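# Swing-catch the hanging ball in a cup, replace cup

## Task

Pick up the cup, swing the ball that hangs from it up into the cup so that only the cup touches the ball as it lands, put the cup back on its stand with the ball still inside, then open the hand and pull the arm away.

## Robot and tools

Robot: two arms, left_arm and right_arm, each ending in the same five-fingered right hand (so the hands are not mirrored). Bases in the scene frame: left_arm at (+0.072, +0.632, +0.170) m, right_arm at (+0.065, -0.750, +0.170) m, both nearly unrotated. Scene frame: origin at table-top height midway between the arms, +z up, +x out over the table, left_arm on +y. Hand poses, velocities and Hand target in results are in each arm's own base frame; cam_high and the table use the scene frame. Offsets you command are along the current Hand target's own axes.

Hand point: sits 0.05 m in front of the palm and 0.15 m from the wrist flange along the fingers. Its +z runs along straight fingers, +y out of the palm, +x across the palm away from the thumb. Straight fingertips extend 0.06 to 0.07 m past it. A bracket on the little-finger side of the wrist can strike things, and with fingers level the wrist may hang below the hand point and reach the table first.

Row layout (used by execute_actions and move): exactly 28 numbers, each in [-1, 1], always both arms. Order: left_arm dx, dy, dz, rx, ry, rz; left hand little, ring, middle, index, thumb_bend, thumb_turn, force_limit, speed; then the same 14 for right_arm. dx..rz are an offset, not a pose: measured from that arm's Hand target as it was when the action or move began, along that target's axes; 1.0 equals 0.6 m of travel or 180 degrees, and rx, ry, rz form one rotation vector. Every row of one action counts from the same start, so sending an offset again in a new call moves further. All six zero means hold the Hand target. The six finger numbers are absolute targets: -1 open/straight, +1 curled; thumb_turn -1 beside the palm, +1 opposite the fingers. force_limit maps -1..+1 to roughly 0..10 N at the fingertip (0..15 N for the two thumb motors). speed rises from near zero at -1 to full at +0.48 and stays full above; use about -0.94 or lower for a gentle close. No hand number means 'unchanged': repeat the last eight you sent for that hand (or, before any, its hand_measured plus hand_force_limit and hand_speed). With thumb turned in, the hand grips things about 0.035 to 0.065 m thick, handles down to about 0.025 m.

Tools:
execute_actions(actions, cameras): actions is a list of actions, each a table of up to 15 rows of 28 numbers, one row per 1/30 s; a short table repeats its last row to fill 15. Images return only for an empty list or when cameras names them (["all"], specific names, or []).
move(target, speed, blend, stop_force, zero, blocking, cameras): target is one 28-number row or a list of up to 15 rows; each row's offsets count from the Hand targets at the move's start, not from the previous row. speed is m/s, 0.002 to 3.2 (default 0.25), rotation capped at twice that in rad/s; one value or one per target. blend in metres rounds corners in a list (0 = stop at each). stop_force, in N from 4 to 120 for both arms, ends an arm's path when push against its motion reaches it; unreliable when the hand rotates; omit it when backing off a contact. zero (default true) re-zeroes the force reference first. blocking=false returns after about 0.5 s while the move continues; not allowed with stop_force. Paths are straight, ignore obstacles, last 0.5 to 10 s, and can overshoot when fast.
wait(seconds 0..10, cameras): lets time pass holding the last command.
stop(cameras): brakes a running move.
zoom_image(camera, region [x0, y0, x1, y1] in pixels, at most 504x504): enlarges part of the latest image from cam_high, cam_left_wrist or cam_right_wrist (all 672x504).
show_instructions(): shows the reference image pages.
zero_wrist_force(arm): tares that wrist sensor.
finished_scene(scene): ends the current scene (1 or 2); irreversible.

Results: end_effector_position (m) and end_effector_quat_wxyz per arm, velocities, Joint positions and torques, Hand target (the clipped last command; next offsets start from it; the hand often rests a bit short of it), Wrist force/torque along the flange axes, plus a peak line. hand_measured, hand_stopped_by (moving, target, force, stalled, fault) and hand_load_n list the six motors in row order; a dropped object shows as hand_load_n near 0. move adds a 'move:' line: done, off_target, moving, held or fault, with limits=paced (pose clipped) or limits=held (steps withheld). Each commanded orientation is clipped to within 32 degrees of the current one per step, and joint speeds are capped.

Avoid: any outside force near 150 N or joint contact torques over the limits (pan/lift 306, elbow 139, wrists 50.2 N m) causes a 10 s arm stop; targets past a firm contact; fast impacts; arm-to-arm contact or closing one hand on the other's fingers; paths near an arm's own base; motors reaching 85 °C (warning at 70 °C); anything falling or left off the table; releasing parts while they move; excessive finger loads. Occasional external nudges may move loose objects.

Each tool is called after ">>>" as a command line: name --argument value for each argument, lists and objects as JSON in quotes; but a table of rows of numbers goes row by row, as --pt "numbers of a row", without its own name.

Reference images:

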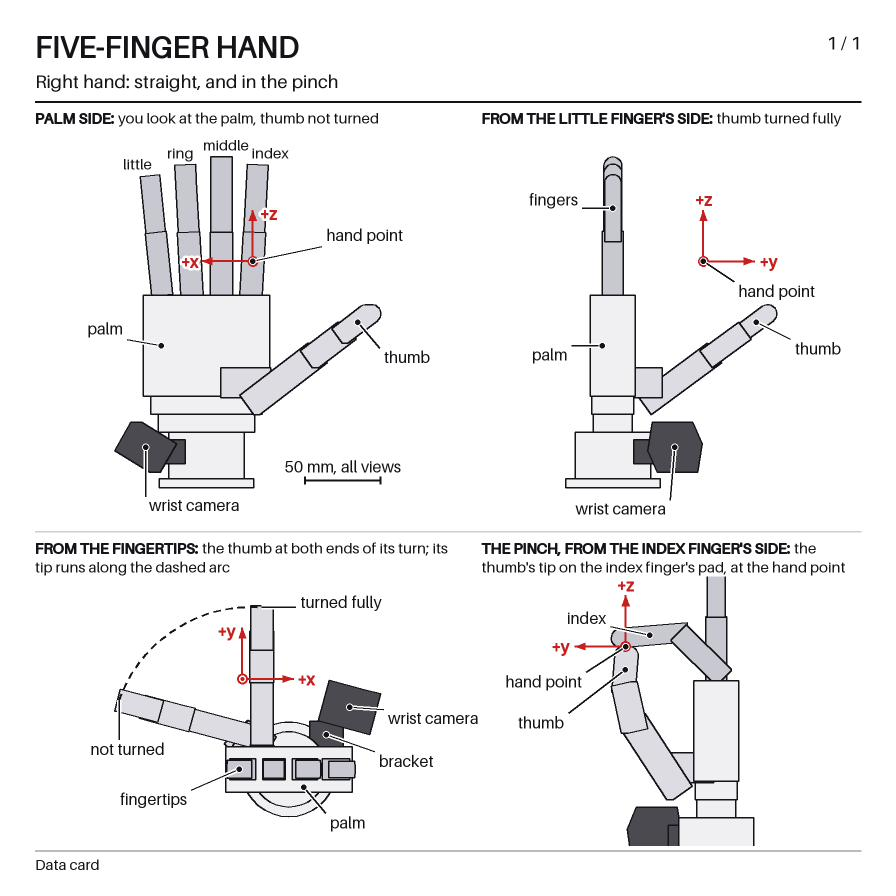

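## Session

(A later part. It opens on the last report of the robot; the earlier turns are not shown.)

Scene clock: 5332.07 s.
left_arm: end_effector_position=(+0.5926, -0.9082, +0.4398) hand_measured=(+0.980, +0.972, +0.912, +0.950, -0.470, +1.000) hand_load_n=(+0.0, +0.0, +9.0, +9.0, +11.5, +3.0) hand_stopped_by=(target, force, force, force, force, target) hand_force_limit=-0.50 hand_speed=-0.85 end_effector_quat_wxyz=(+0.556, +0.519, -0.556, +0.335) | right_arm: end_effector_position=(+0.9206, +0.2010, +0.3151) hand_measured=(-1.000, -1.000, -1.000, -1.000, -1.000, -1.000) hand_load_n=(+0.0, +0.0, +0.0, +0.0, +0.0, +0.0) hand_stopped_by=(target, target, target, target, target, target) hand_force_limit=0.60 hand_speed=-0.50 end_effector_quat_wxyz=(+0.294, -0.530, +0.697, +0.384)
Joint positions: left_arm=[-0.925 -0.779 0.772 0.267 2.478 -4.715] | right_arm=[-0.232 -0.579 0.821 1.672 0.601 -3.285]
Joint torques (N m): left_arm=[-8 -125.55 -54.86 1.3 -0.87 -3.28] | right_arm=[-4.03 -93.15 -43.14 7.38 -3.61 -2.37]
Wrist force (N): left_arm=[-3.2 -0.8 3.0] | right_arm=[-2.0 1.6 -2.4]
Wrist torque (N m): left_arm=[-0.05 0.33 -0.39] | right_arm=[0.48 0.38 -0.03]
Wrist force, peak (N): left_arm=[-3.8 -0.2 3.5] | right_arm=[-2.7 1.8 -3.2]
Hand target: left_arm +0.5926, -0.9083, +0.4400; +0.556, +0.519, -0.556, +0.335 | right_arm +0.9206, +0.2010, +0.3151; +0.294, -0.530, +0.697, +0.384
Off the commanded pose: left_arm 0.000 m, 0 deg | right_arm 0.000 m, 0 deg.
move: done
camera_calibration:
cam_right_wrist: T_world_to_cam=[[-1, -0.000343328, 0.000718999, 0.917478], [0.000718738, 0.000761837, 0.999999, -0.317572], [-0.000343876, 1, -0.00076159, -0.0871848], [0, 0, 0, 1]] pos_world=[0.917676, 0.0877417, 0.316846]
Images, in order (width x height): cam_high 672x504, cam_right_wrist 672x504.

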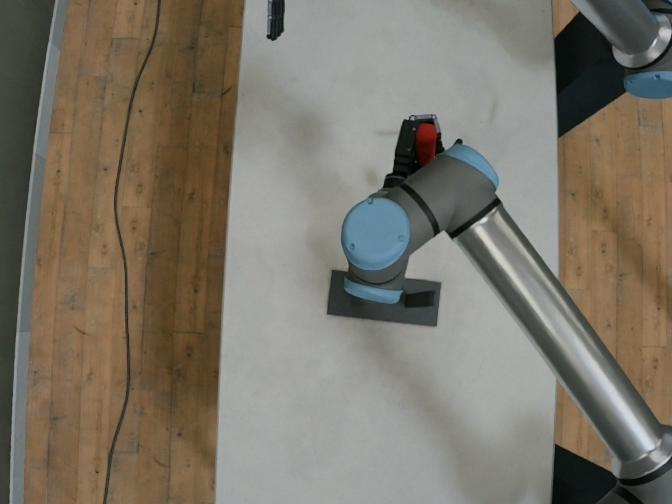

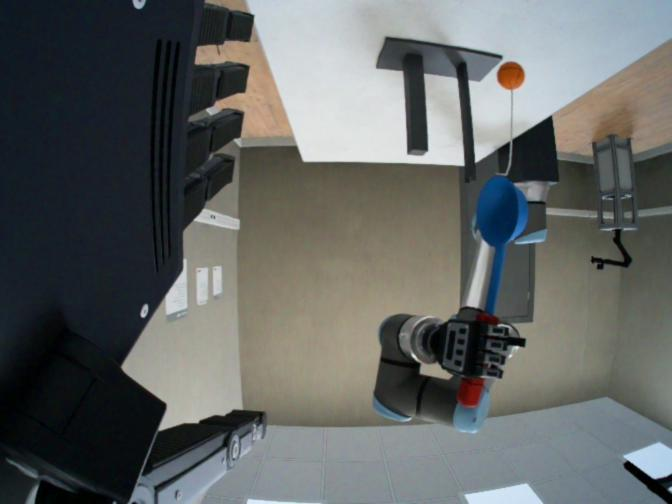

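>>> move --target '[0,0,0,0.0539,-0.0531,0.2615,0.98,0.98,0.97,0.97,0.89,1,-0.5,-0.85,0,0,0,0,0,0,-1,-1,-1,-1,-1,-1,0.6,-0.5]' --speed 0.12

>>> wait --seconds 10 --cameras '["cam_high", "cam_right_wrist"]'

>>> wait --seconds 0.2 --cameras '["cam_high", "cam_right_wrist"]'

>>> wait --seconds 0.2 --cameras '["cam_high", "cam_right_wrist"]'

>>> move --target '[0.3105,0.3919,0.0157,0,0,0,0.98,0.98,0.97,0.97,0.89,1,-0.5,-0.85,0,0,0,0,0,0,-1,-1,-1,-1,-1,-1,0.6,-0.5]' --speed 0.7 --cameras '["cam_high", "cam_right_wrist"]'

>>> wait --seconds 0.06 --cameras '["cam_high", "cam_right_wrist"]'

>>> wait --seconds 0.06 --cameras '["cam_high", "cam_right_wrist"]'

>>> wait --seconds 0.06 --cameras '["cam_high", "cam_right_wrist"]'

>>> wait --seconds 0.06 --cameras '["cam_high", "cam_right_wrist"]'

>>> wait --seconds 0.06 --cameras '["cam_high", "cam_right_wrist"]'

>>> wait --seconds 0.06 --cameras '["cam_high", "cam_right_wrist"]'

>>> wait --seconds 0.06 --cameras '["cam_high", "cam_right_wrist"]'

>>> wait --seconds 0.06 --cameras '["cam_high", "cam_right_wrist"]'

Scene clock: 5415.13 s.
left_arm: end_effector_position=(+0.5924, -0.9083, +0.4401) hand_measured=(+0.980, +0.972, +0.912, +0.950, -0.470, +1.000) hand_load_n=(+0.5, +0.0, +9.0, +9.5, +11.5, +2.5) hand_stopped_by=(target, force, force, force, force, target) hand_force_limit=-0.50 hand_speed=-0.85 end_effector_quat_wxyz=(-0.285, -0.323, +0.731, -0.530) | right_arm: end_effector_position=(+0.9206, +0.2010, +0.3151) hand_measured=(-1.000, -1.000, -1.000, -1.000, -1.000, -1.000) hand_load_n=(+0.0, +0.0, +0.0, +0.0, +0.0, +0.0) hand_stopped_by=(target, target, target, target, target, target) hand_force_limit=0.60 hand_speed=-0.50 end_effector_quat_wxyz=(+0.294, -0.530, +0.697, +0.384)
Joint positions: left_arm=[-0.999 -0.901 0.858 0.39 2.19 -3.845] | right_arm=[-0.232 -0.579 0.821 1.672 0.601 -3.285]
Joint torques (N m): left_arm=[8.98 -84.21 -55.22 1.05 0.66 -0.57] | right_arm=[-3.55 -91.04 -42.39 7.11 -4.33 -2.69]
Wrist force (N): left_arm=[-3.3 0.3 2.7] | right_arm=[-1.9 1.4 -2.8]
Wrist torque (N m): left_arm=[0.05 0.42 -0.50] | right_arm=[0.46 0.37 -0.04]
Wrist force, peak (N): left_arm=[-3.9 -0.8 3.5] | right_arm=[-2.8 2.6 -2.7]
Hand target: left_arm +0.5926, -0.9083, +0.4400; -0.285, -0.324, +0.731, -0.530 | right_arm +0.9206, +0.2010, +0.3151; +0.294, -0.530, +0.697, +0.384
Off the commanded pose: left_arm 0.000 m, 0 deg | right_arm 0.000 m, 0 deg.
move: done

Scene clock: 5425.13 s.
left_arm: end_effector_position=(+0.5926, -0.9083, +0.4400) hand_measured=(+0.980, +0.972, +0.912, +0.950, -0.470, +1.000) hand_load_n=(+0.0, +0.0, +9.0, +9.5, +11.5, +2.5) hand_stopped_by=(target, force, force, force, force, target) hand_force_limit=-0.50 hand_speed=-0.85 end_effector_quat_wxyz=(-0.285, -0.324, +0.731, -0.530) | right_arm: end_effector_position=(+0.9206, +0.2010, +0.3151) hand_measured=(-1.000, -1.000, -1.000, -1.000, -1.000, -1.000) hand_load_n=(+0.0, +0.0, +0.0, +0.0, +0.0, -0.5) hand_stopped_by=(target, target, target, target, target, target) hand_force_limit=0.60 hand_speed=-0.50 end_effector_quat_wxyz=(+0.294, -0.530, +0.697, +0.384)
Joint positions: left_arm=[-0.999 -0.901 0.858 0.39 2.19 -3.845] | right_arm=[-0.232 -0.579 0.821 1.672 0.601 -3.285]
Joint torques (N m): left_arm=[8.27 -83.1 -54.62 1.69 -1.27 2.95] | right_arm=[-2.33 -92.38 -42.84 7.28 -3.89 -2.14]
Wrist force (N): left_arm=[-3.0 0.1 2.7] | right_arm=[-1.7 2.0 -2.6]
Wrist torque (N m): left_arm=[0.03 0.37 -0.49] | right_arm=[0.54 0.34 0.00]
Wrist force, peak (N): left_arm=[-3.7 0.4 3.3] | right_arm=[-2.9 2.0 -3.0]
Hand target: left_arm +0.5926, -0.9083, +0.4400; -0.285, -0.324, +0.731, -0.530 | right_arm +0.9206, +0.2010, +0.3151; +0.294, -0.530, +0.697, +0.384
Off the commanded pose: left_arm 0.000 m, 0 deg | right_arm 0.000 m, 0 deg.
wait: 10.00 s; at rest by 0.17 s
camera_calibration:
cam_right_wrist: T_world_to_cam=[[-1, -0.000343328, 0.000718999, 0.917478], [0.000718738, 0.000761837, 0.999999, -0.317572], [-0.000343876, 1, -0.00076159, -0.0871848], [0, 0, 0, 1]] pos_world=[0.917676, 0.0877417, 0.316846]
Images, in order (width x height): cam_high 672x504, cam_right_wrist 672x504.

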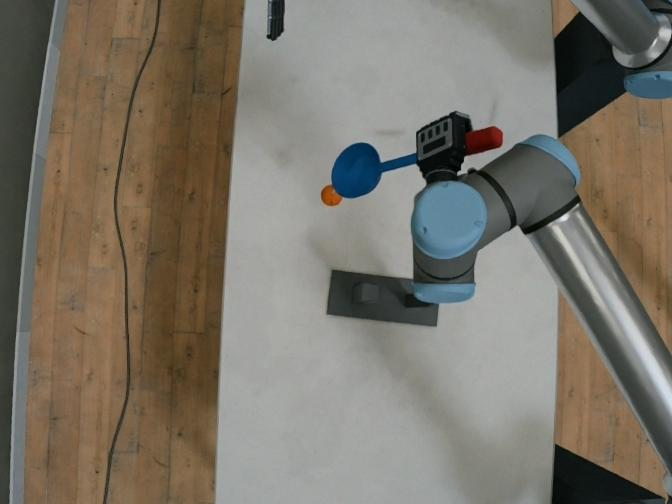

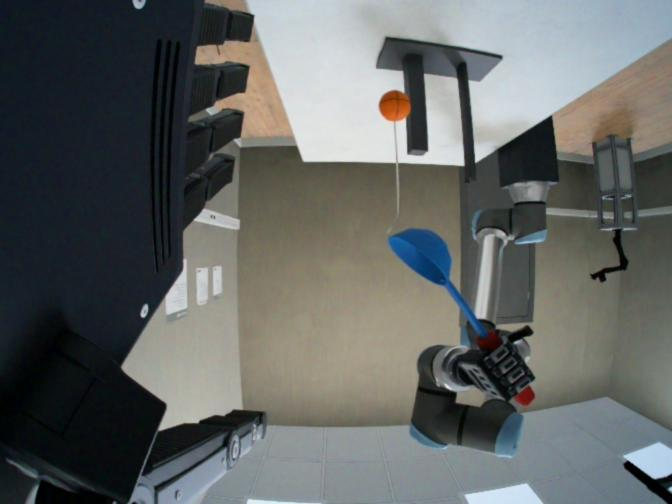

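Scene clock: 5425.33 s.
left_arm: end_effector_position=(+0.5926, -0.9083, +0.4400) hand_measured=(+0.980, +0.972, +0.912, +0.950, -0.470, +1.000) hand_load_n=(+0.0, +0.5, +9.0, +10.0, +11.5, +2.5) hand_stopped_by=(target, force, force, force, force, target) hand_force_limit=-0.50 hand_speed=-0.85 end_effector_quat_wxyz=(-0.285, -0.324, +0.731, -0.530) | right_arm: end_effector_position=(+0.9206, +0.2010, +0.3151) hand_measured=(-1.000, -1.000, -1.000, -1.000, -1.000, -1.000) hand_load_n=(+0.0, +0.0, +0.0, +0.0, +0.0, +0.0) hand_stopped_by=(target, target, target, target, target, target) hand_force_limit=0.60 hand_speed=-0.50 end_effector_quat_wxyz=(+0.294, -0.530, +0.697, +0.384)
Joint positions: left_arm=[-0.999 -0.901 0.858 0.39 2.19 -3.845] | right_arm=[-0.232 -0.579 0.821 1.672 0.601 -3.285]
Joint torques (N m): left_arm=[10.24 -83.72 -54.52 2.1 -1.62 2.95] | right_arm=[-2.32 -92.97 -42.51 7.04 -3.66 -2.11]
Wrist force (N): left_arm=[-3.3 0.4 2.6] | right_arm=[-2.5 2.0 -2.8]
Wrist torque (N m): left_arm=[0.07 0.41 -0.50] | right_arm=[0.55 0.45 -0.05]
Wrist force, peak (N): left_arm=[-3.5 0.5 3.1] | right_arm=[-2.5 2.0 -2.8]
Hand target: left_arm +0.5926, -0.9083, +0.4400; -0.285, -0.324, +0.731, -0.530 | right_arm +0.9206, +0.2010, +0.3151; +0.294, -0.530, +0.697, +0.384
Off the commanded pose: left_arm 0.000 m, 0 deg | right_arm 0.000 m, 0 deg.
wait: 0.20 s; at rest by 0.17 s
camera_calibration:
cam_right_wrist: T_world_to_cam=[[-1, -0.000343328, 0.000718999, 0.917478], [0.000718738, 0.000761837, 0.999999, -0.317572], [-0.000343876, 1, -0.00076159, -0.0871848], [0, 0, 0, 1]] pos_world=[0.917676, 0.0877417, 0.316846]
Images, in order (width x height): cam_high 672x504, cam_right_wrist 672x504.

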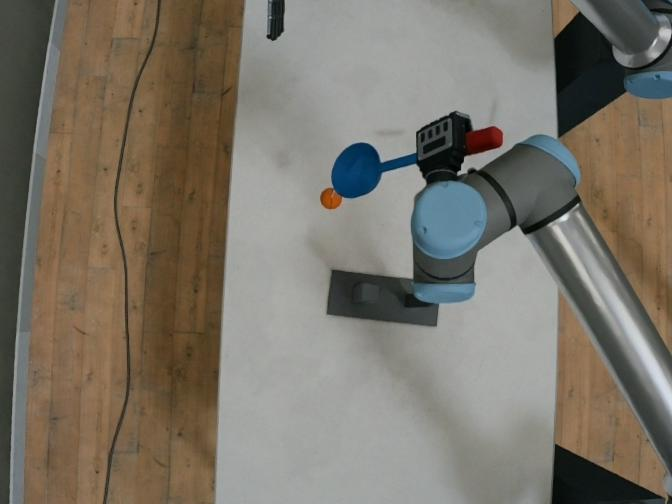

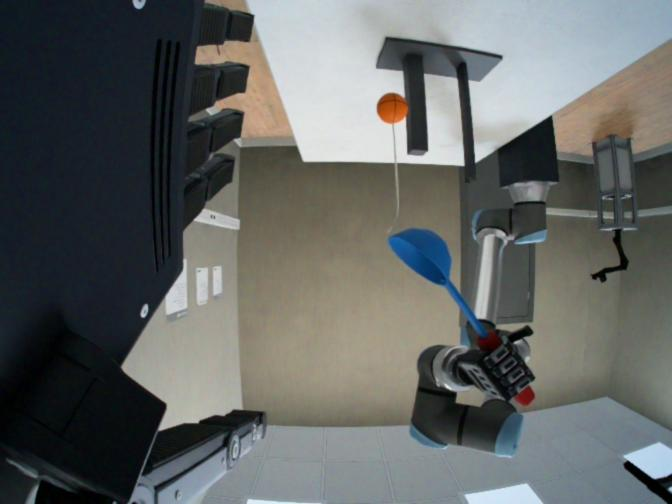

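Scene clock: 5425.53 s.
left_arm: end_effector_position=(+0.5926, -0.9083, +0.4400) hand_measured=(+0.980, +0.972, +0.912, +0.950, -0.470, +1.000) hand_load_n=(+0.0, +0.5, +9.0, +9.5, +11.5, +2.5) hand_stopped_by=(target, force, force, force, force, target) hand_force_limit=-0.50 hand_speed=-0.85 end_effector_quat_wxyz=(-0.285, -0.324, +0.731, -0.530) | right_arm: end_effector_position=(+0.9206, +0.2010, +0.3151) hand_measured=(-1.000, -1.000, -1.000, -1.000, -1.000, -1.000) hand_load_n=(+0.0, +0.0, +0.0, +0.0, +0.0, +0.0) hand_stopped_by=(target, target, target, target, target, target) hand_force_limit=0.60 hand_speed=-0.50 end_effector_quat_wxyz=(+0.294, -0.530, +0.697, +0.384)
Joint positions: left_arm=[-0.999 -0.901 0.858 0.39 2.19 -3.845] | right_arm=[-0.232 -0.579 0.821 1.672 0.601 -3.285]
Joint torques (N m): left_arm=[10.39 -83.13 -54.92 2.08 -1.2 3.17] | right_arm=[-4.13 -93.48 -40.95 7.03 -4 -2.3]
Wrist force (N): left_arm=[-3.6 0.7 2.7] | right_arm=[-1.8 2.0 -2.4]
Wrist torque (N m): left_arm=[0.10 0.45 -0.51] | right_arm=[0.53 0.35 -0.01]
Wrist force, peak (N): left_arm=[-3.6 0.6 3.0] | right_arm=[-2.4 1.7 -2.8]
Hand target: left_arm +0.5926, -0.9083, +0.4400; -0.285, -0.324, +0.731, -0.530 | right_arm +0.9206, +0.2010, +0.3151; +0.294, -0.530, +0.697, +0.384
Off the commanded pose: left_arm 0.000 m, 0 deg | right_arm 0.000 m, 0 deg.
wait: 0.20 s; at rest by 0.17 s
camera_calibration:
cam_right_wrist: T_world_to_cam=[[-1, -0.000343328, 0.000718999, 0.917478], [0.000718738, 0.000761837, 0.999999, -0.317572], [-0.000343876, 1, -0.00076159, -0.0871848], [0, 0, 0, 1]] pos_world=[0.917676, 0.0877417, 0.316846]
Images, in order (width x height): cam_high 672x504, cam_right_wrist 672x504.

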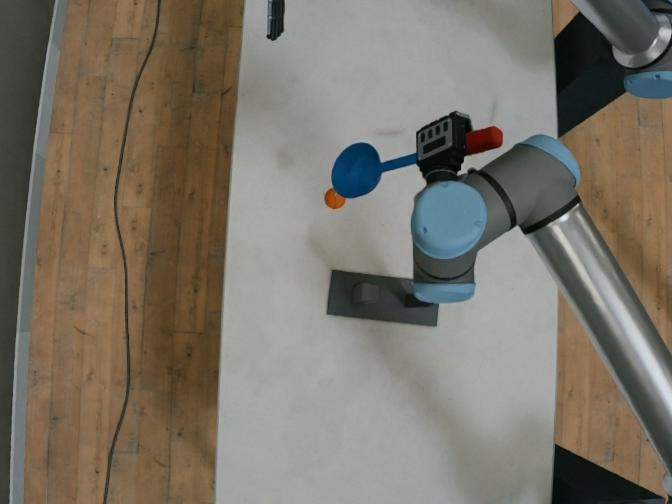

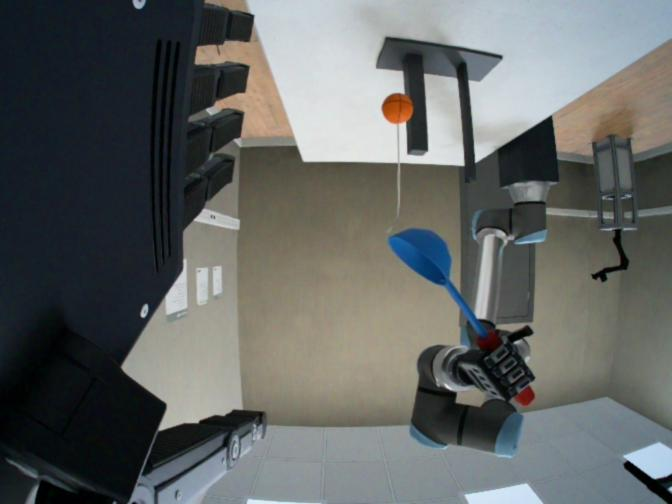

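Scene clock: 5426.60 s.
left_arm: end_effector_position=(+0.2928, -0.8951, +0.4402) hand_measured=(+0.980, +0.972, +0.912, +0.950, -0.470, +1.000) hand_load_n=(+0.0, +0.0, +9.0, +10.0, +11.5, +2.5) hand_stopped_by=(target, force, force, force, force, target) hand_force_limit=-0.50 hand_speed=-0.85 end_effector_quat_wxyz=(-0.285, -0.324, +0.731, -0.530) | right_arm: end_effector_position=(+0.9206, +0.2010, +0.3151) hand_measured=(-1.000, -1.000, -1.000, -1.000, -1.000, -1.000) hand_load_n=(+0.0, +0.0, +0.0, +0.0, +0.0, +0.0) hand_stopped_by=(target, target, target, target, target, target) hand_force_limit=0.60 hand_speed=-0.50 end_effector_quat_wxyz=(+0.294, -0.530, +0.697, +0.384)
Joint positions: left_arm=[-1.332 -1.259 1.392 0.161 1.874 -3.962] | right_arm=[-0.232 -0.579 0.821 1.672 0.601 -3.285]
Joint torques (N m): left_arm=[-10.53 -77.3 -39.69 1.09 -2.45 3.99] | right_arm=[-3.53 -93.12 -42.47 7.35 -3.72 -2.39]
Wrist force (N): left_arm=[-3.6 0.6 2.3] | right_arm=[-2.2 1.5 -2.4]
Wrist torque (N m): left_arm=[0.08 0.45 -0.65] | right_arm=[0.44 0.40 -0.05]
Wrist force, peak (N): left_arm=[-6.1 -2.3 2.8] | right_arm=[-2.4 2.2 -2.7]
Hand target: left_arm +0.2927, -0.8951, +0.4401; -0.285, -0.324, +0.731, -0.530 | right_arm +0.9206, +0.2010, +0.3151; +0.294, -0.530, +0.697, +0.384
Off the commanded pose: left_arm 0.000 m, 0 deg | right_arm 0.000 m, 0 deg.
move: done
camera_calibration:
cam_right_wrist: T_world_to_cam=[[-1, -0.000343328, 0.000718999, 0.917478], [0.000718738, 0.000761837, 0.999999, -0.317572], [-0.000343876, 1, -0.00076159, -0.0871848], [0, 0, 0, 1]] pos_world=[0.917676, 0.0877417, 0.316846]
Images, in order (width x height): cam_high 672x504, cam_right_wrist 672x504.

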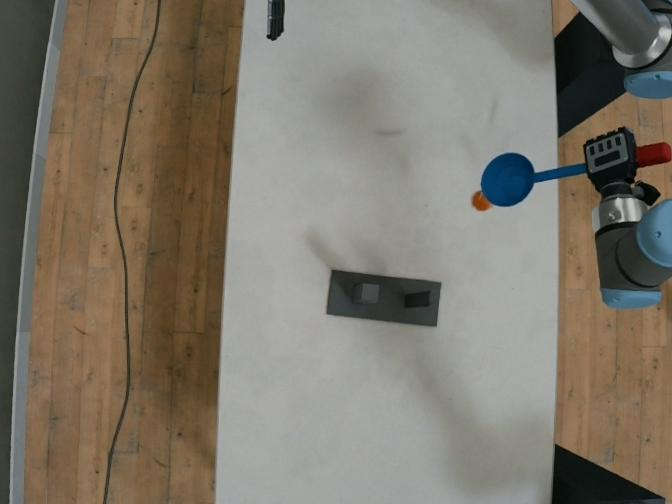

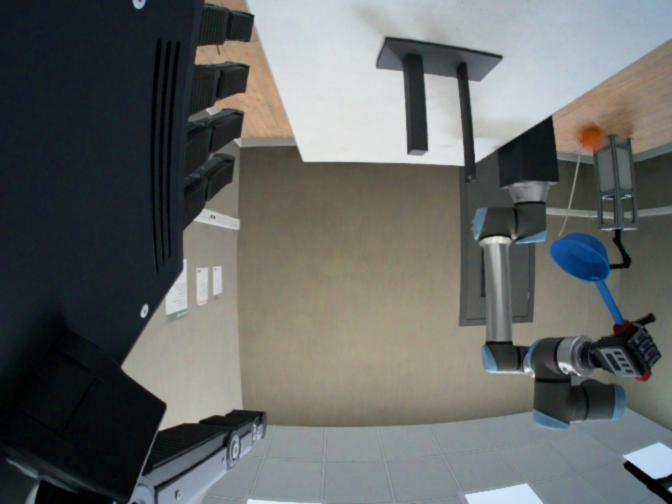

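Scene clock: 5426.67 s.
left_arm: end_effector_position=(+0.2928, -0.8951, +0.4402) hand_measured=(+0.980, +0.972, +0.912, +0.950, -0.470, +1.000) hand_load_n=(+0.0, +0.0, +9.0, +10.0, +11.5, +2.5) hand_stopped_by=(target, force, force, force, force, target) hand_force_limit=-0.50 hand_speed=-0.85 end_effector_quat_wxyz=(-0.285, -0.324, +0.731, -0.530) | right_arm: end_effector_position=(+0.9206, +0.2010, +0.3151) hand_measured=(-1.000, -1.000, -1.000, -1.000, -1.000, -1.000) hand_load_n=(+0.0, +0.0, +0.0, +0.0, +0.0, +0.0) hand_stopped_by=(target, target, target, target, target, target) hand_force_limit=0.60 hand_speed=-0.50 end_effector_quat_wxyz=(+0.294, -0.530, +0.697, +0.384)
Joint positions: left_arm=[-1.332 -1.259 1.392 0.161 1.874 -3.962] | right_arm=[-0.232 -0.579 0.821 1.672 0.601 -3.285]
Joint torques (N m): left_arm=[-12.72 -75.04 -38.9 0.91 -2.33 3.3] | right_arm=[-4.2 -94.23 -41.8 7.5 -3.75 -2.29]
Wrist force (N): left_arm=[-3.6 0.3 2.0] | right_arm=[-1.6 1.8 -2.3]
Wrist torque (N m): left_arm=[0.09 0.47 -0.62] | right_arm=[0.48 0.31 -0.01]
Wrist force, peak (N): left_arm=[-3.4 0.8 2.4] | right_arm=[-2.7 1.5 -2.5]
Hand target: left_arm +0.2927, -0.8951, +0.4401; -0.285, -0.324, +0.731, -0.530 | right_arm +0.9206, +0.2010, +0.3151; +0.294, -0.530, +0.697, +0.384
Off the commanded pose: left_arm 0.000 m, 0 deg | right_arm 0.000 m, 0 deg.
wait: 0.07 s; no rest
camera_calibration:
cam_right_wrist: T_world_to_cam=[[-1, -0.000343328, 0.000718999, 0.917478], [0.000718738, 0.000761837, 0.999999, -0.317572], [-0.000343876, 1, -0.00076159, -0.0871848], [0, 0, 0, 1]] pos_world=[0.917676, 0.0877417, 0.316846]
Images, in order (width x height): cam_high 672x504, cam_right_wrist 672x504.

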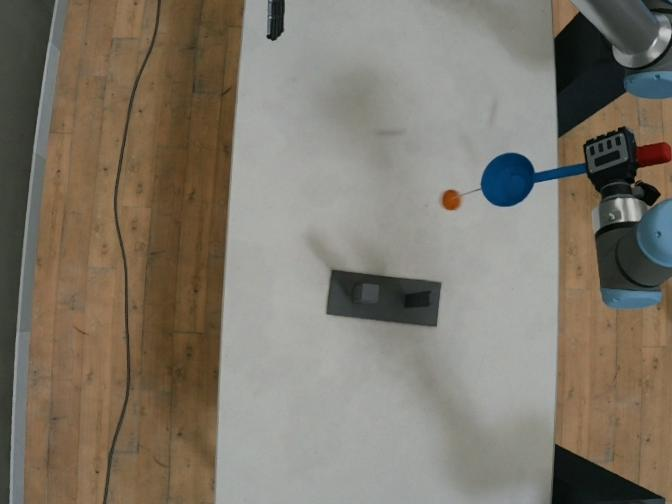

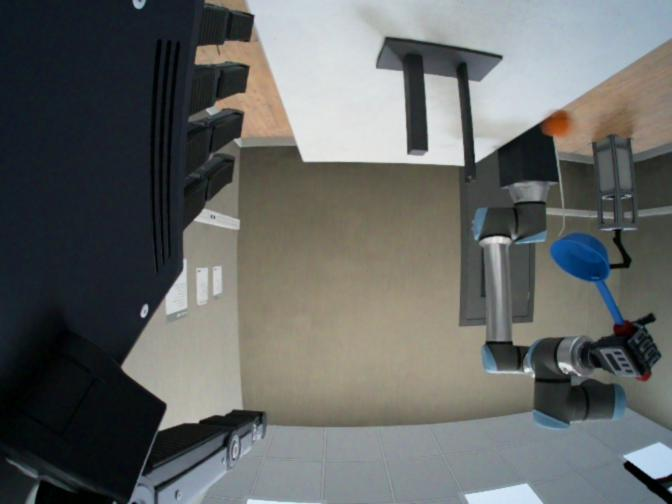

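Scene clock: 5426.73 s.
left_arm: end_effector_position=(+0.2928, -0.8951, +0.4402) hand_measured=(+0.980, +0.972, +0.912, +0.950, -0.470, +1.000) hand_load_n=(+0.0, +0.0, +9.0, +9.5, +11.5, +2.5) hand_stopped_by=(target, force, force, force, force, target) hand_force_limit=-0.50 hand_speed=-0.85 end_effector_quat_wxyz=(-0.285, -0.324, +0.731, -0.530) | right_arm: end_effector_position=(+0.9206, +0.2010, +0.3151) hand_measured=(-1.000, -1.000, -1.000, -1.000, -1.000, -1.000) hand_load_n=(+0.0, +0.0, +0.0, +0.0, +0.0, +0.0) hand_stopped_by=(target, target, target, target, target, target) hand_force_limit=0.60 hand_speed=-0.50 end_effector_quat_wxyz=(+0.294, -0.530, +0.697, +0.384)
Joint positions: left_arm=[-1.332 -1.259 1.392 0.161 1.874 -3.962] | right_arm=[-0.232 -0.579 0.821 1.672 0.601 -3.285]
Joint torques (N m): left_arm=[-10.45 -71.99 -37.52 1.23 -2.06 3.82] | right_arm=[-3.41 -94.35 -41.8 7.17 -3.72 -2.42]
Wrist force (N): left_arm=[-3.7 0.6 2.3] | right_arm=[-2.5 1.3 -3.3]
Wrist torque (N m): left_arm=[0.13 0.44 -0.57] | right_arm=[0.47 0.47 -0.07]
Wrist force, peak (N): left_arm=[-3.7 0.6 2.3] | right_arm=[-2.5 1.3 -3.3]
Hand target: left_arm +0.2927, -0.8951, +0.4401; -0.285, -0.324, +0.731, -0.530 | right_arm +0.9206, +0.2010, +0.3151; +0.294, -0.530, +0.697, +0.384
Off the commanded pose: left_arm 0.000 m, 0 deg | right_arm 0.000 m, 0 deg.
wait: 0.07 s; no rest
camera_calibration:
cam_right_wrist: T_world_to_cam=[[-1, -0.000343328, 0.000718999, 0.917478], [0.000718738, 0.000761837, 0.999999, -0.317572], [-0.000343876, 1, -0.00076159, -0.0871848], [0, 0, 0, 1]] pos_world=[0.917676, 0.0877417, 0.316846]
Images, in order (width x height): cam_high 672x504, cam_right_wrist 672x504.

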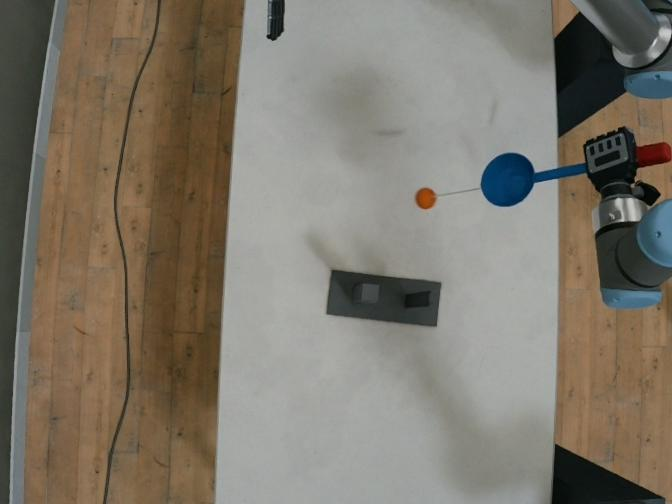

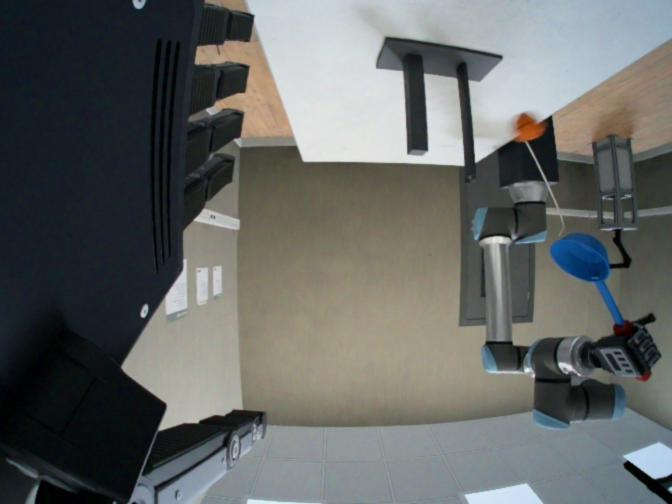

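Scene clock: 5426.80 s.
left_arm: end_effector_position=(+0.2928, -0.8951, +0.4402) hand_measured=(+0.980, +0.972, +0.912, +0.950, -0.470, +1.000) hand_load_n=(+0.0, +0.5, +9.0, +9.5, +11.5, +2.5) hand_stopped_by=(target, force, force, force, force, target) hand_force_limit=-0.50 hand_speed=-0.85 end_effector_quat_wxyz=(-0.285, -0.324, +0.731, -0.530) | right_arm: end_effector_position=(+0.9206, +0.2010, +0.3151) hand_measured=(-1.000, -1.000, -1.000, -1.000, -1.000, -1.000) hand_load_n=(+0.0, +0.0, +0.0, +0.0, +0.0, +0.0) hand_stopped_by=(target, target, target, target, target, target) hand_force_limit=0.60 hand_speed=-0.50 end_effector_quat_wxyz=(+0.294, -0.530, +0.697, +0.384)
Joint positions: left_arm=[-1.332 -1.259 1.392 0.161 1.874 -3.962] | right_arm=[-0.232 -0.579 0.821 1.672 0.601 -3.285]
Joint torques (N m): left_arm=[-11.52 -74.29 -35.48 1.53 -2.03 3.97] | right_arm=[-4.77 -93.81 -42.2 6.94 -3.78 -2.16]
Wrist force (N): left_arm=[-3.6 0.1 2.3] | right_arm=[-2.2 1.6 -2.5]
Wrist torque (N m): left_arm=[0.06 0.43 -0.56] | right_arm=[0.48 0.41 -0.04]
Wrist force, peak (N): left_arm=[-3.6 0.1 2.3] | right_arm=[-2.2 1.6 -2.5]
Hand target: left_arm +0.2927, -0.8951, +0.4401; -0.285, -0.324, +0.731, -0.530 | right_arm +0.9206, +0.2010, +0.3151; +0.294, -0.530, +0.697, +0.384
Off the commanded pose: left_arm 0.000 m, 0 deg | right_arm 0.000 m, 0 deg.
wait: 0.07 s; no rest
camera_calibration:
cam_right_wrist: T_world_to_cam=[[-1, -0.000343328, 0.000718999, 0.917478], [0.000718738, 0.000761837, 0.999999, -0.317572], [-0.000343876, 1, -0.00076159, -0.0871848], [0, 0, 0, 1]] pos_world=[0.917676, 0.0877417, 0.316846]
Images, in order (width x height): cam_high 672x504, cam_right_wrist 672x504.

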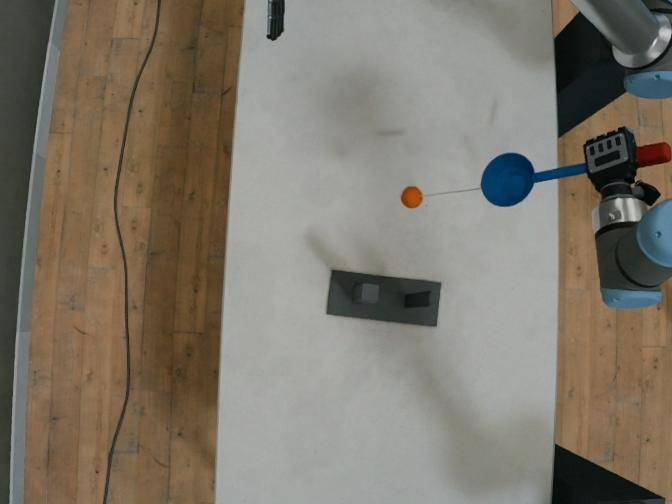

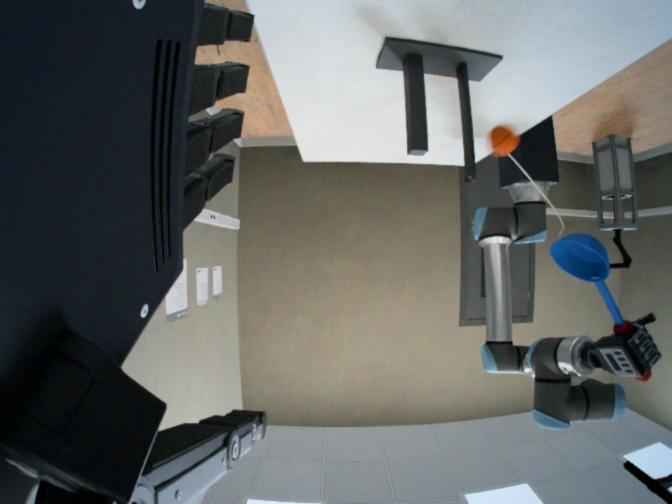

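Scene clock: 5426.87 s.
left_arm: end_effector_position=(+0.2928, -0.8952, +0.4402) hand_measured=(+0.980, +0.972, +0.912, +0.950, -0.470, +1.000) hand_load_n=(+0.0, +0.0, +9.0, +10.0, +11.5, +2.5) hand_stopped_by=(target, force, force, force, force, target) hand_force_limit=-0.50 hand_speed=-0.85 end_effector_quat_wxyz=(-0.285, -0.324, +0.731, -0.530) | right_arm: end_effector_position=(+0.9206, +0.2010, +0.3151) hand_measured=(-1.000, -1.000, -1.000, -1.000, -1.000, -1.000) hand_load_n=(+0.0, +0.0, +0.0, +0.0, +0.0, +0.0) hand_stopped_by=(target, target, target, target, target, target) hand_force_limit=0.60 hand_speed=-0.50 end_effector_quat_wxyz=(+0.294, -0.530, +0.697, +0.384)
Joint positions: left_arm=[-1.332 -1.259 1.392 0.161 1.874 -3.962] | right_arm=[-0.232 -0.579 0.821 1.672 0.601 -3.285]
Joint torques (N m): left_arm=[-10.8 -73.93 -33.21 1.34 -2.2 3.7] | right_arm=[-2.17 -92.04 -41.32 7.09 -3.4 -2.11]
Wrist force (N): left_arm=[-3.4 0.0 2.2] | right_arm=[-1.9 1.7 -2.6]
Wrist torque (N m): left_arm=[0.06 0.44 -0.57] | right_arm=[0.49 0.36 -0.02]
Wrist force, peak (N): left_arm=[-3.4 0.4 2.1] | right_arm=[-2.5 1.2 -2.4]
Hand target: left_arm +0.2927, -0.8951, +0.4401; -0.285, -0.324, +0.731, -0.530 | right_arm +0.9206, +0.2010, +0.3151; +0.294, -0.530, +0.697, +0.384
Off the commanded pose: left_arm 0.000 m, 0 deg | right_arm 0.000 m, 0 deg.
wait: 0.07 s; no rest
camera_calibration:
cam_right_wrist: T_world_to_cam=[[-1, -0.000343328, 0.000718999, 0.917478], [0.000718738, 0.000761837, 0.999999, -0.317572], [-0.000343876, 1, -0.00076159, -0.0871848], [0, 0, 0, 1]] pos_world=[0.917676, 0.0877417, 0.316846]
Images, in order (width x height): cam_high 672x504, cam_right_wrist 672x504.

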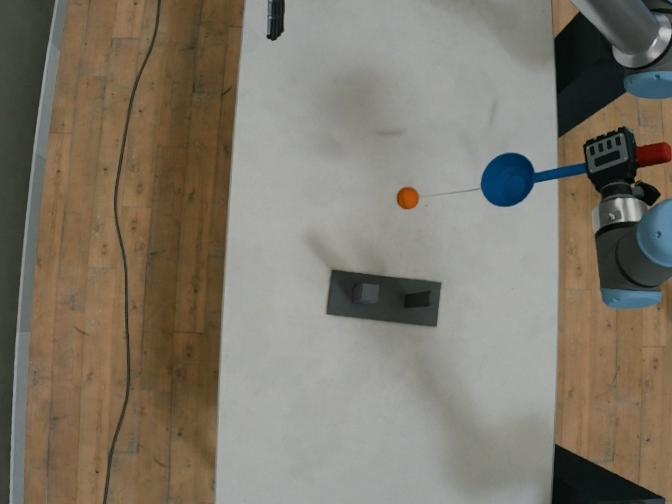

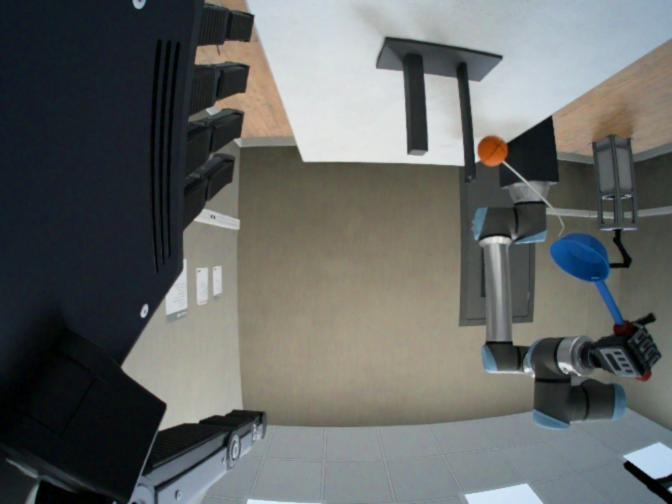

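Scene clock: 5426.93 s.
left_arm: end_effector_position=(+0.2927, -0.8952, +0.4402) hand_measured=(+0.980, +0.972, +0.912, +0.950, -0.470, +1.000) hand_load_n=(+0.0, +0.0, +9.0, +10.0, +11.5, +2.5) hand_stopped_by=(target, force, force, force, force, target) hand_force_limit=-0.50 hand_speed=-0.85 end_effector_quat_wxyz=(-0.285, -0.324, +0.731, -0.530) | right_arm: end_effector_position=(+0.9206, +0.2010, +0.3151) hand_measured=(-1.000, -1.000, -1.000, -1.000, -1.000, -1.000) hand_load_n=(+0.0, +0.0, +0.0, +0.0, +0.0, +0.0) hand_stopped_by=(target, target, target, target, target, target) hand_force_limit=0.60 hand_speed=-0.50 end_effector_quat_wxyz=(+0.294, -0.530, +0.697, +0.384)
Joint positions: left_arm=[-1.332 -1.259 1.392 0.161 1.874 -3.962] | right_arm=[-0.232 -0.579 0.821 1.672 0.601 -3.285]
Joint torques (N m): left_arm=[-13.07 -74.35 -32.22 1.5 -1.9 3.84] | right_arm=[-4.62 -92.6 -42.25 7.36 -3.72 -2.35]
Wrist force (N): left_arm=[-3.8 0.1 2.5] | right_arm=[-2.4 1.8 -3.0]
Wrist torque (N m): left_arm=[0.05 0.45 -0.58] | right_arm=[0.53 0.46 -0.05]
Wrist force, peak (N): left_arm=[-3.8 0.1 2.5] | right_arm=[-2.4 1.8 -3.0]
Hand target: left_arm +0.2927, -0.8951, +0.4401; -0.285, -0.324, +0.731, -0.530 | right_arm +0.9206, +0.2010, +0.3151; +0.294, -0.530, +0.697, +0.384
Off the commanded pose: left_arm 0.000 m, 0 deg | right_arm 0.000 m, 0 deg.
wait: 0.07 s; no rest
camera_calibration:
cam_right_wrist: T_world_to_cam=[[-1, -0.000343328, 0.000718999, 0.917478], [0.000718738, 0.000761837, 0.999999, -0.317572], [-0.000343876, 1, -0.00076159, -0.0871848], [0, 0, 0, 1]] pos_world=[0.917676, 0.0877417, 0.316846]
Images, in order (width x height): cam_high 672x504, cam_right_wrist 672x504.

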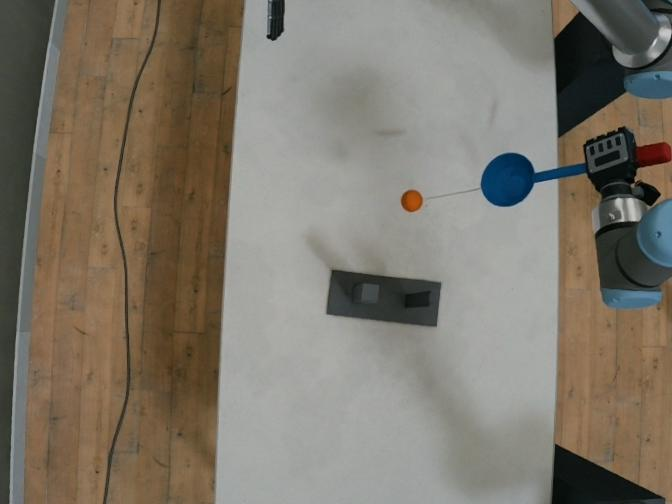

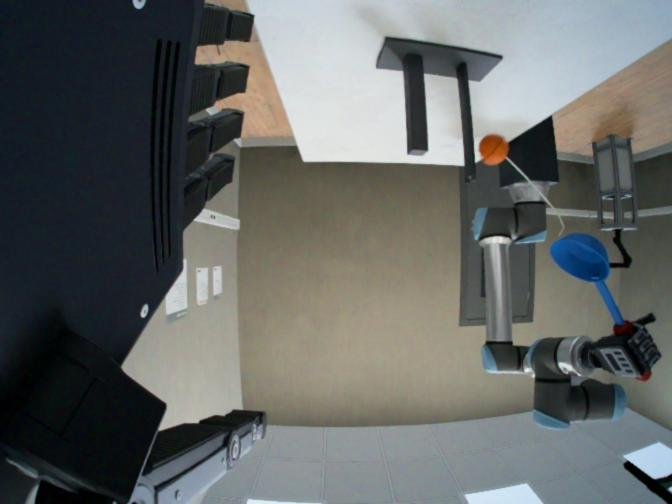

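Scene clock: 5427.00 s.
left_arm: end_effector_position=(+0.2927, -0.8951, +0.4402) hand_measured=(+0.980, +0.972, +0.912, +0.950, -0.470, +1.000) hand_load_n=(+0.0, +0.0, +9.0, +9.5, +11.5, +3.0) hand_stopped_by=(target, force, force, force, force, target) hand_force_limit=-0.50 hand_speed=-0.85 end_effector_quat_wxyz=(-0.285, -0.324, +0.731, -0.530) | right_arm: end_effector_position=(+0.9206, +0.2010, +0.3151) hand_measured=(-1.000, -1.000, -1.000, -1.000, -1.000, -1.000) hand_load_n=(+0.0, +0.0, +0.0, +0.0, +0.0, +0.0) hand_stopped_by=(target, target, target, target, target, target) hand_force_limit=0.60 hand_speed=-0.50 end_effector_quat_wxyz=(+0.294, -0.530, +0.697, +0.384)
Joint positions: left_arm=[-1.332 -1.259 1.392 0.161 1.874 -3.962] | right_arm=[-0.232 -0.579 0.821 1.672 0.601 -3.285]
Joint torques (N m): left_arm=[-11.71 -74.61 -31.79 1.53 -1.94 3.33] | right_arm=[-2.18 -90.84 -42.1 7.34 -3.75 -2.11]
Wrist force (N): left_arm=[-3.8 0.4 2.4] | right_arm=[-1.9 2.1 -2.5]
Wrist torque (N m): left_arm=[0.09 0.42 -0.59] | right_arm=[0.54 0.37 -0.01]
Wrist force, peak (N): left_arm=[-3.8 0.4 2.4] | right_arm=[-2.0 1.8 -2.9]
Hand target: left_arm +0.2927, -0.8951, +0.4401; -0.285, -0.324, +0.731, -0.530 | right_arm +0.9206, +0.2010, +0.3151; +0.294, -0.530, +0.697, +0.384
Off the commanded pose: left_arm 0.000 m, 0 deg | right_arm 0.000 m, 0 deg.
wait: 0.07 s; no rest
camera_calibration:
cam_right_wrist: T_world_to_cam=[[-1, -0.000343328, 0.000718999, 0.917478], [0.000718738, 0.000761837, 0.999999, -0.317572], [-0.000343876, 1, -0.00076159, -0.0871848], [0, 0, 0, 1]] pos_world=[0.917676, 0.0877417, 0.316846]
Images, in order (width x height): cam_high 672x504, cam_right_wrist 672x504.

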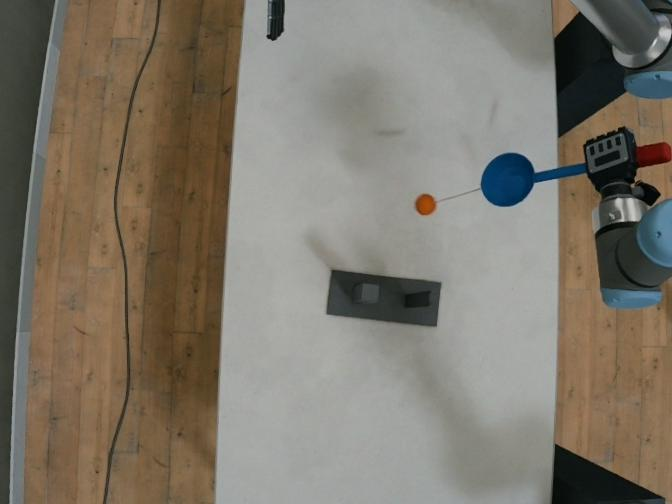

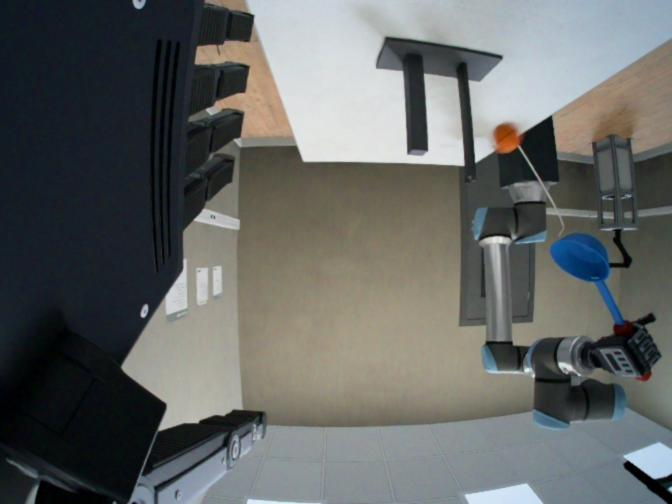

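Scene clock: 5427.07 s.
left_arm: end_effector_position=(+0.2927, -0.8951, +0.4402) hand_measured=(+0.980, +0.972, +0.912, +0.950, -0.470, +1.000) hand_load_n=(+0.5, +0.0, +9.0, +10.0, +11.5, +3.0) hand_stopped_by=(target, force, force, force, force, target) hand_force_limit=-0.50 hand_speed=-0.85 end_effector_quat_wxyz=(-0.285, -0.324, +0.731, -0.530) | right_arm: end_effector_position=(+0.9206, +0.2010, +0.3151) hand_measured=(-1.000, -1.000, -1.000, -1.000, -1.000, -1.000) hand_load_n=(+0.0, +0.0, +0.0, +0.0, +0.0, +0.0) hand_stopped_by=(target, target, target, target, target, target) hand_force_limit=0.60 hand_speed=-0.50 end_effector_quat_wxyz=(+0.294, -0.530, +0.697, +0.384)
Joint positions: left_arm=[-1.332 -1.259 1.392 0.161 1.874 -3.962] | right_arm=[-0.232 -0.579 0.821 1.672 0.601 -3.285]
Joint torques (N m): left_arm=[-10.93 -74.75 -32.15 1.41 -2.1 3.88] | right_arm=[-2.12 -93.46 -42.19 7.06 -3.87 -2.21]
Wrist force (N): left_arm=[-3.7 0.6 2.1] | right_arm=[-2.2 1.6 -2.8]
Wrist torque (N m): left_arm=[0.11 0.46 -0.64] | right_arm=[0.49 0.42 -0.04]
Wrist force, peak (N): left_arm=[-3.7 0.6 2.1] | right_arm=[-2.2 1.6 -2.8]
Hand target: left_arm +0.2927, -0.8951, +0.4401; -0.285, -0.324, +0.731, -0.530 | right_arm +0.9206, +0.2010, +0.3151; +0.294, -0.530, +0.697, +0.384
Off the commanded pose: left_arm 0.000 m, 0 deg | right_arm 0.000 m, 0 deg.
wait: 0.07 s; no rest
camera_calibration:
cam_right_wrist: T_world_to_cam=[[-1, -0.000343328, 0.000718999, 0.917478], [0.000718738, 0.000761837, 0.999999, -0.317572], [-0.000343876, 1, -0.00076159, -0.0871848], [0, 0, 0, 1]] pos_world=[0.917676, 0.0877417, 0.316846]
Images, in order (width x height): cam_high 672x504, cam_right_wrist 672x504.

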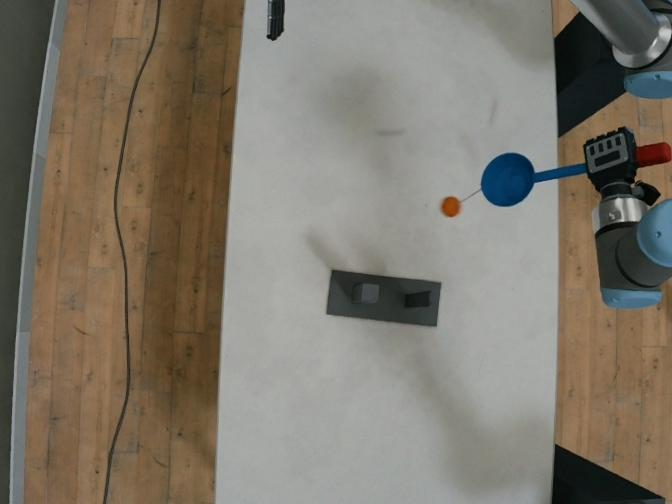

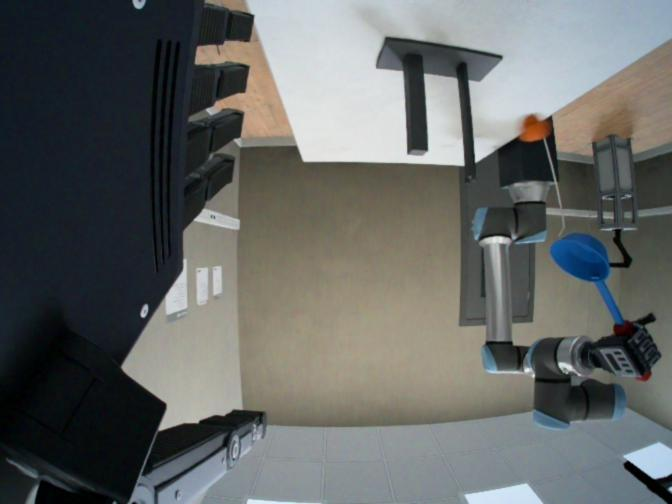

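Scene clock: 5427.13 s.
left_arm: end_effector_position=(+0.2927, -0.8951, +0.4401) hand_measured=(+0.980, +0.972, +0.912, +0.950, -0.470, +1.000) hand_load_n=(+0.0, +0.0, +9.0, +10.0, +11.5, +3.0) hand_stopped_by=(target, force, force, force, force, target) hand_force_limit=-0.50 hand_speed=-0.85 end_effector_quat_wxyz=(-0.285, -0.324, +0.731, -0.530) | right_arm: end_effector_position=(+0.9206, +0.2010, +0.3151) hand_measured=(-1.000, -1.000, -1.000, -1.000, -1.000, -1.000) hand_load_n=(+0.0, +0.0, +0.0, +0.0, +0.0, +0.0) hand_stopped_by=(target, target, target, target, target, target) hand_force_limit=0.60 hand_speed=-0.50 end_effector_quat_wxyz=(+0.294, -0.530, +0.697, +0.384)
Joint positions: left_arm=[-1.332 -1.259 1.392 0.161 1.874 -3.962] | right_arm=[-0.232 -0.579 0.821 1.672 0.601 -3.285]
Joint torques (N m): left_arm=[-12.89 -75.26 -32.39 1.37 -2.26 3.78] | right_arm=[-3.68 -94.32 -42.42 7.52 -3.96 -2.59]
Wrist force (N): left_arm=[-3.5 0.9 2.6] | right_arm=[-2.4 1.5 -2.6]
Wrist torque (N m): left_arm=[0.10 0.44 -0.66] | right_arm=[0.46 0.43 -0.06]
Wrist force, peak (N): left_arm=[-3.4 1.1 2.7] | right_arm=[-2.4 1.5 -2.6]
Hand target: left_arm +0.2927, -0.8951, +0.4401; -0.285, -0.324, +0.731, -0.530 | right_arm +0.9206, +0.2010, +0.3151; +0.294, -0.530, +0.697, +0.384
Off the commanded pose: left_arm 0.000 m, 0 deg | right_arm 0.000 m, 0 deg.
wait: 0.07 s; no rest
camera_calibration:
cam_right_wrist: T_world_to_cam=[[-1, -0.000343328, 0.000718999, 0.917478], [0.000718738, 0.000761837, 0.999999, -0.317572], [-0.000343876, 1, -0.00076159, -0.0871848], [0, 0, 0, 1]] pos_world=[0.917676, 0.0877417, 0.316846]
Images, in order (width x height): cam_high 672x504, cam_right_wrist 672x504.

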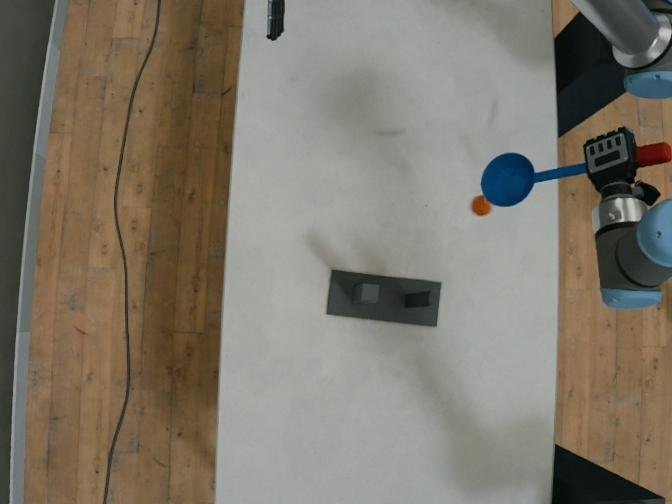

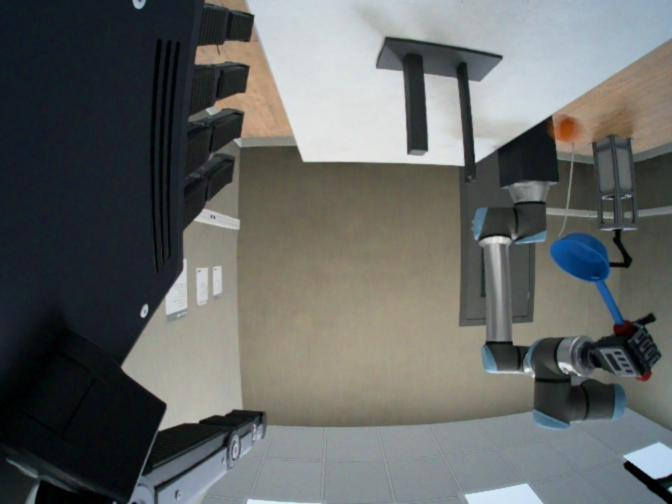

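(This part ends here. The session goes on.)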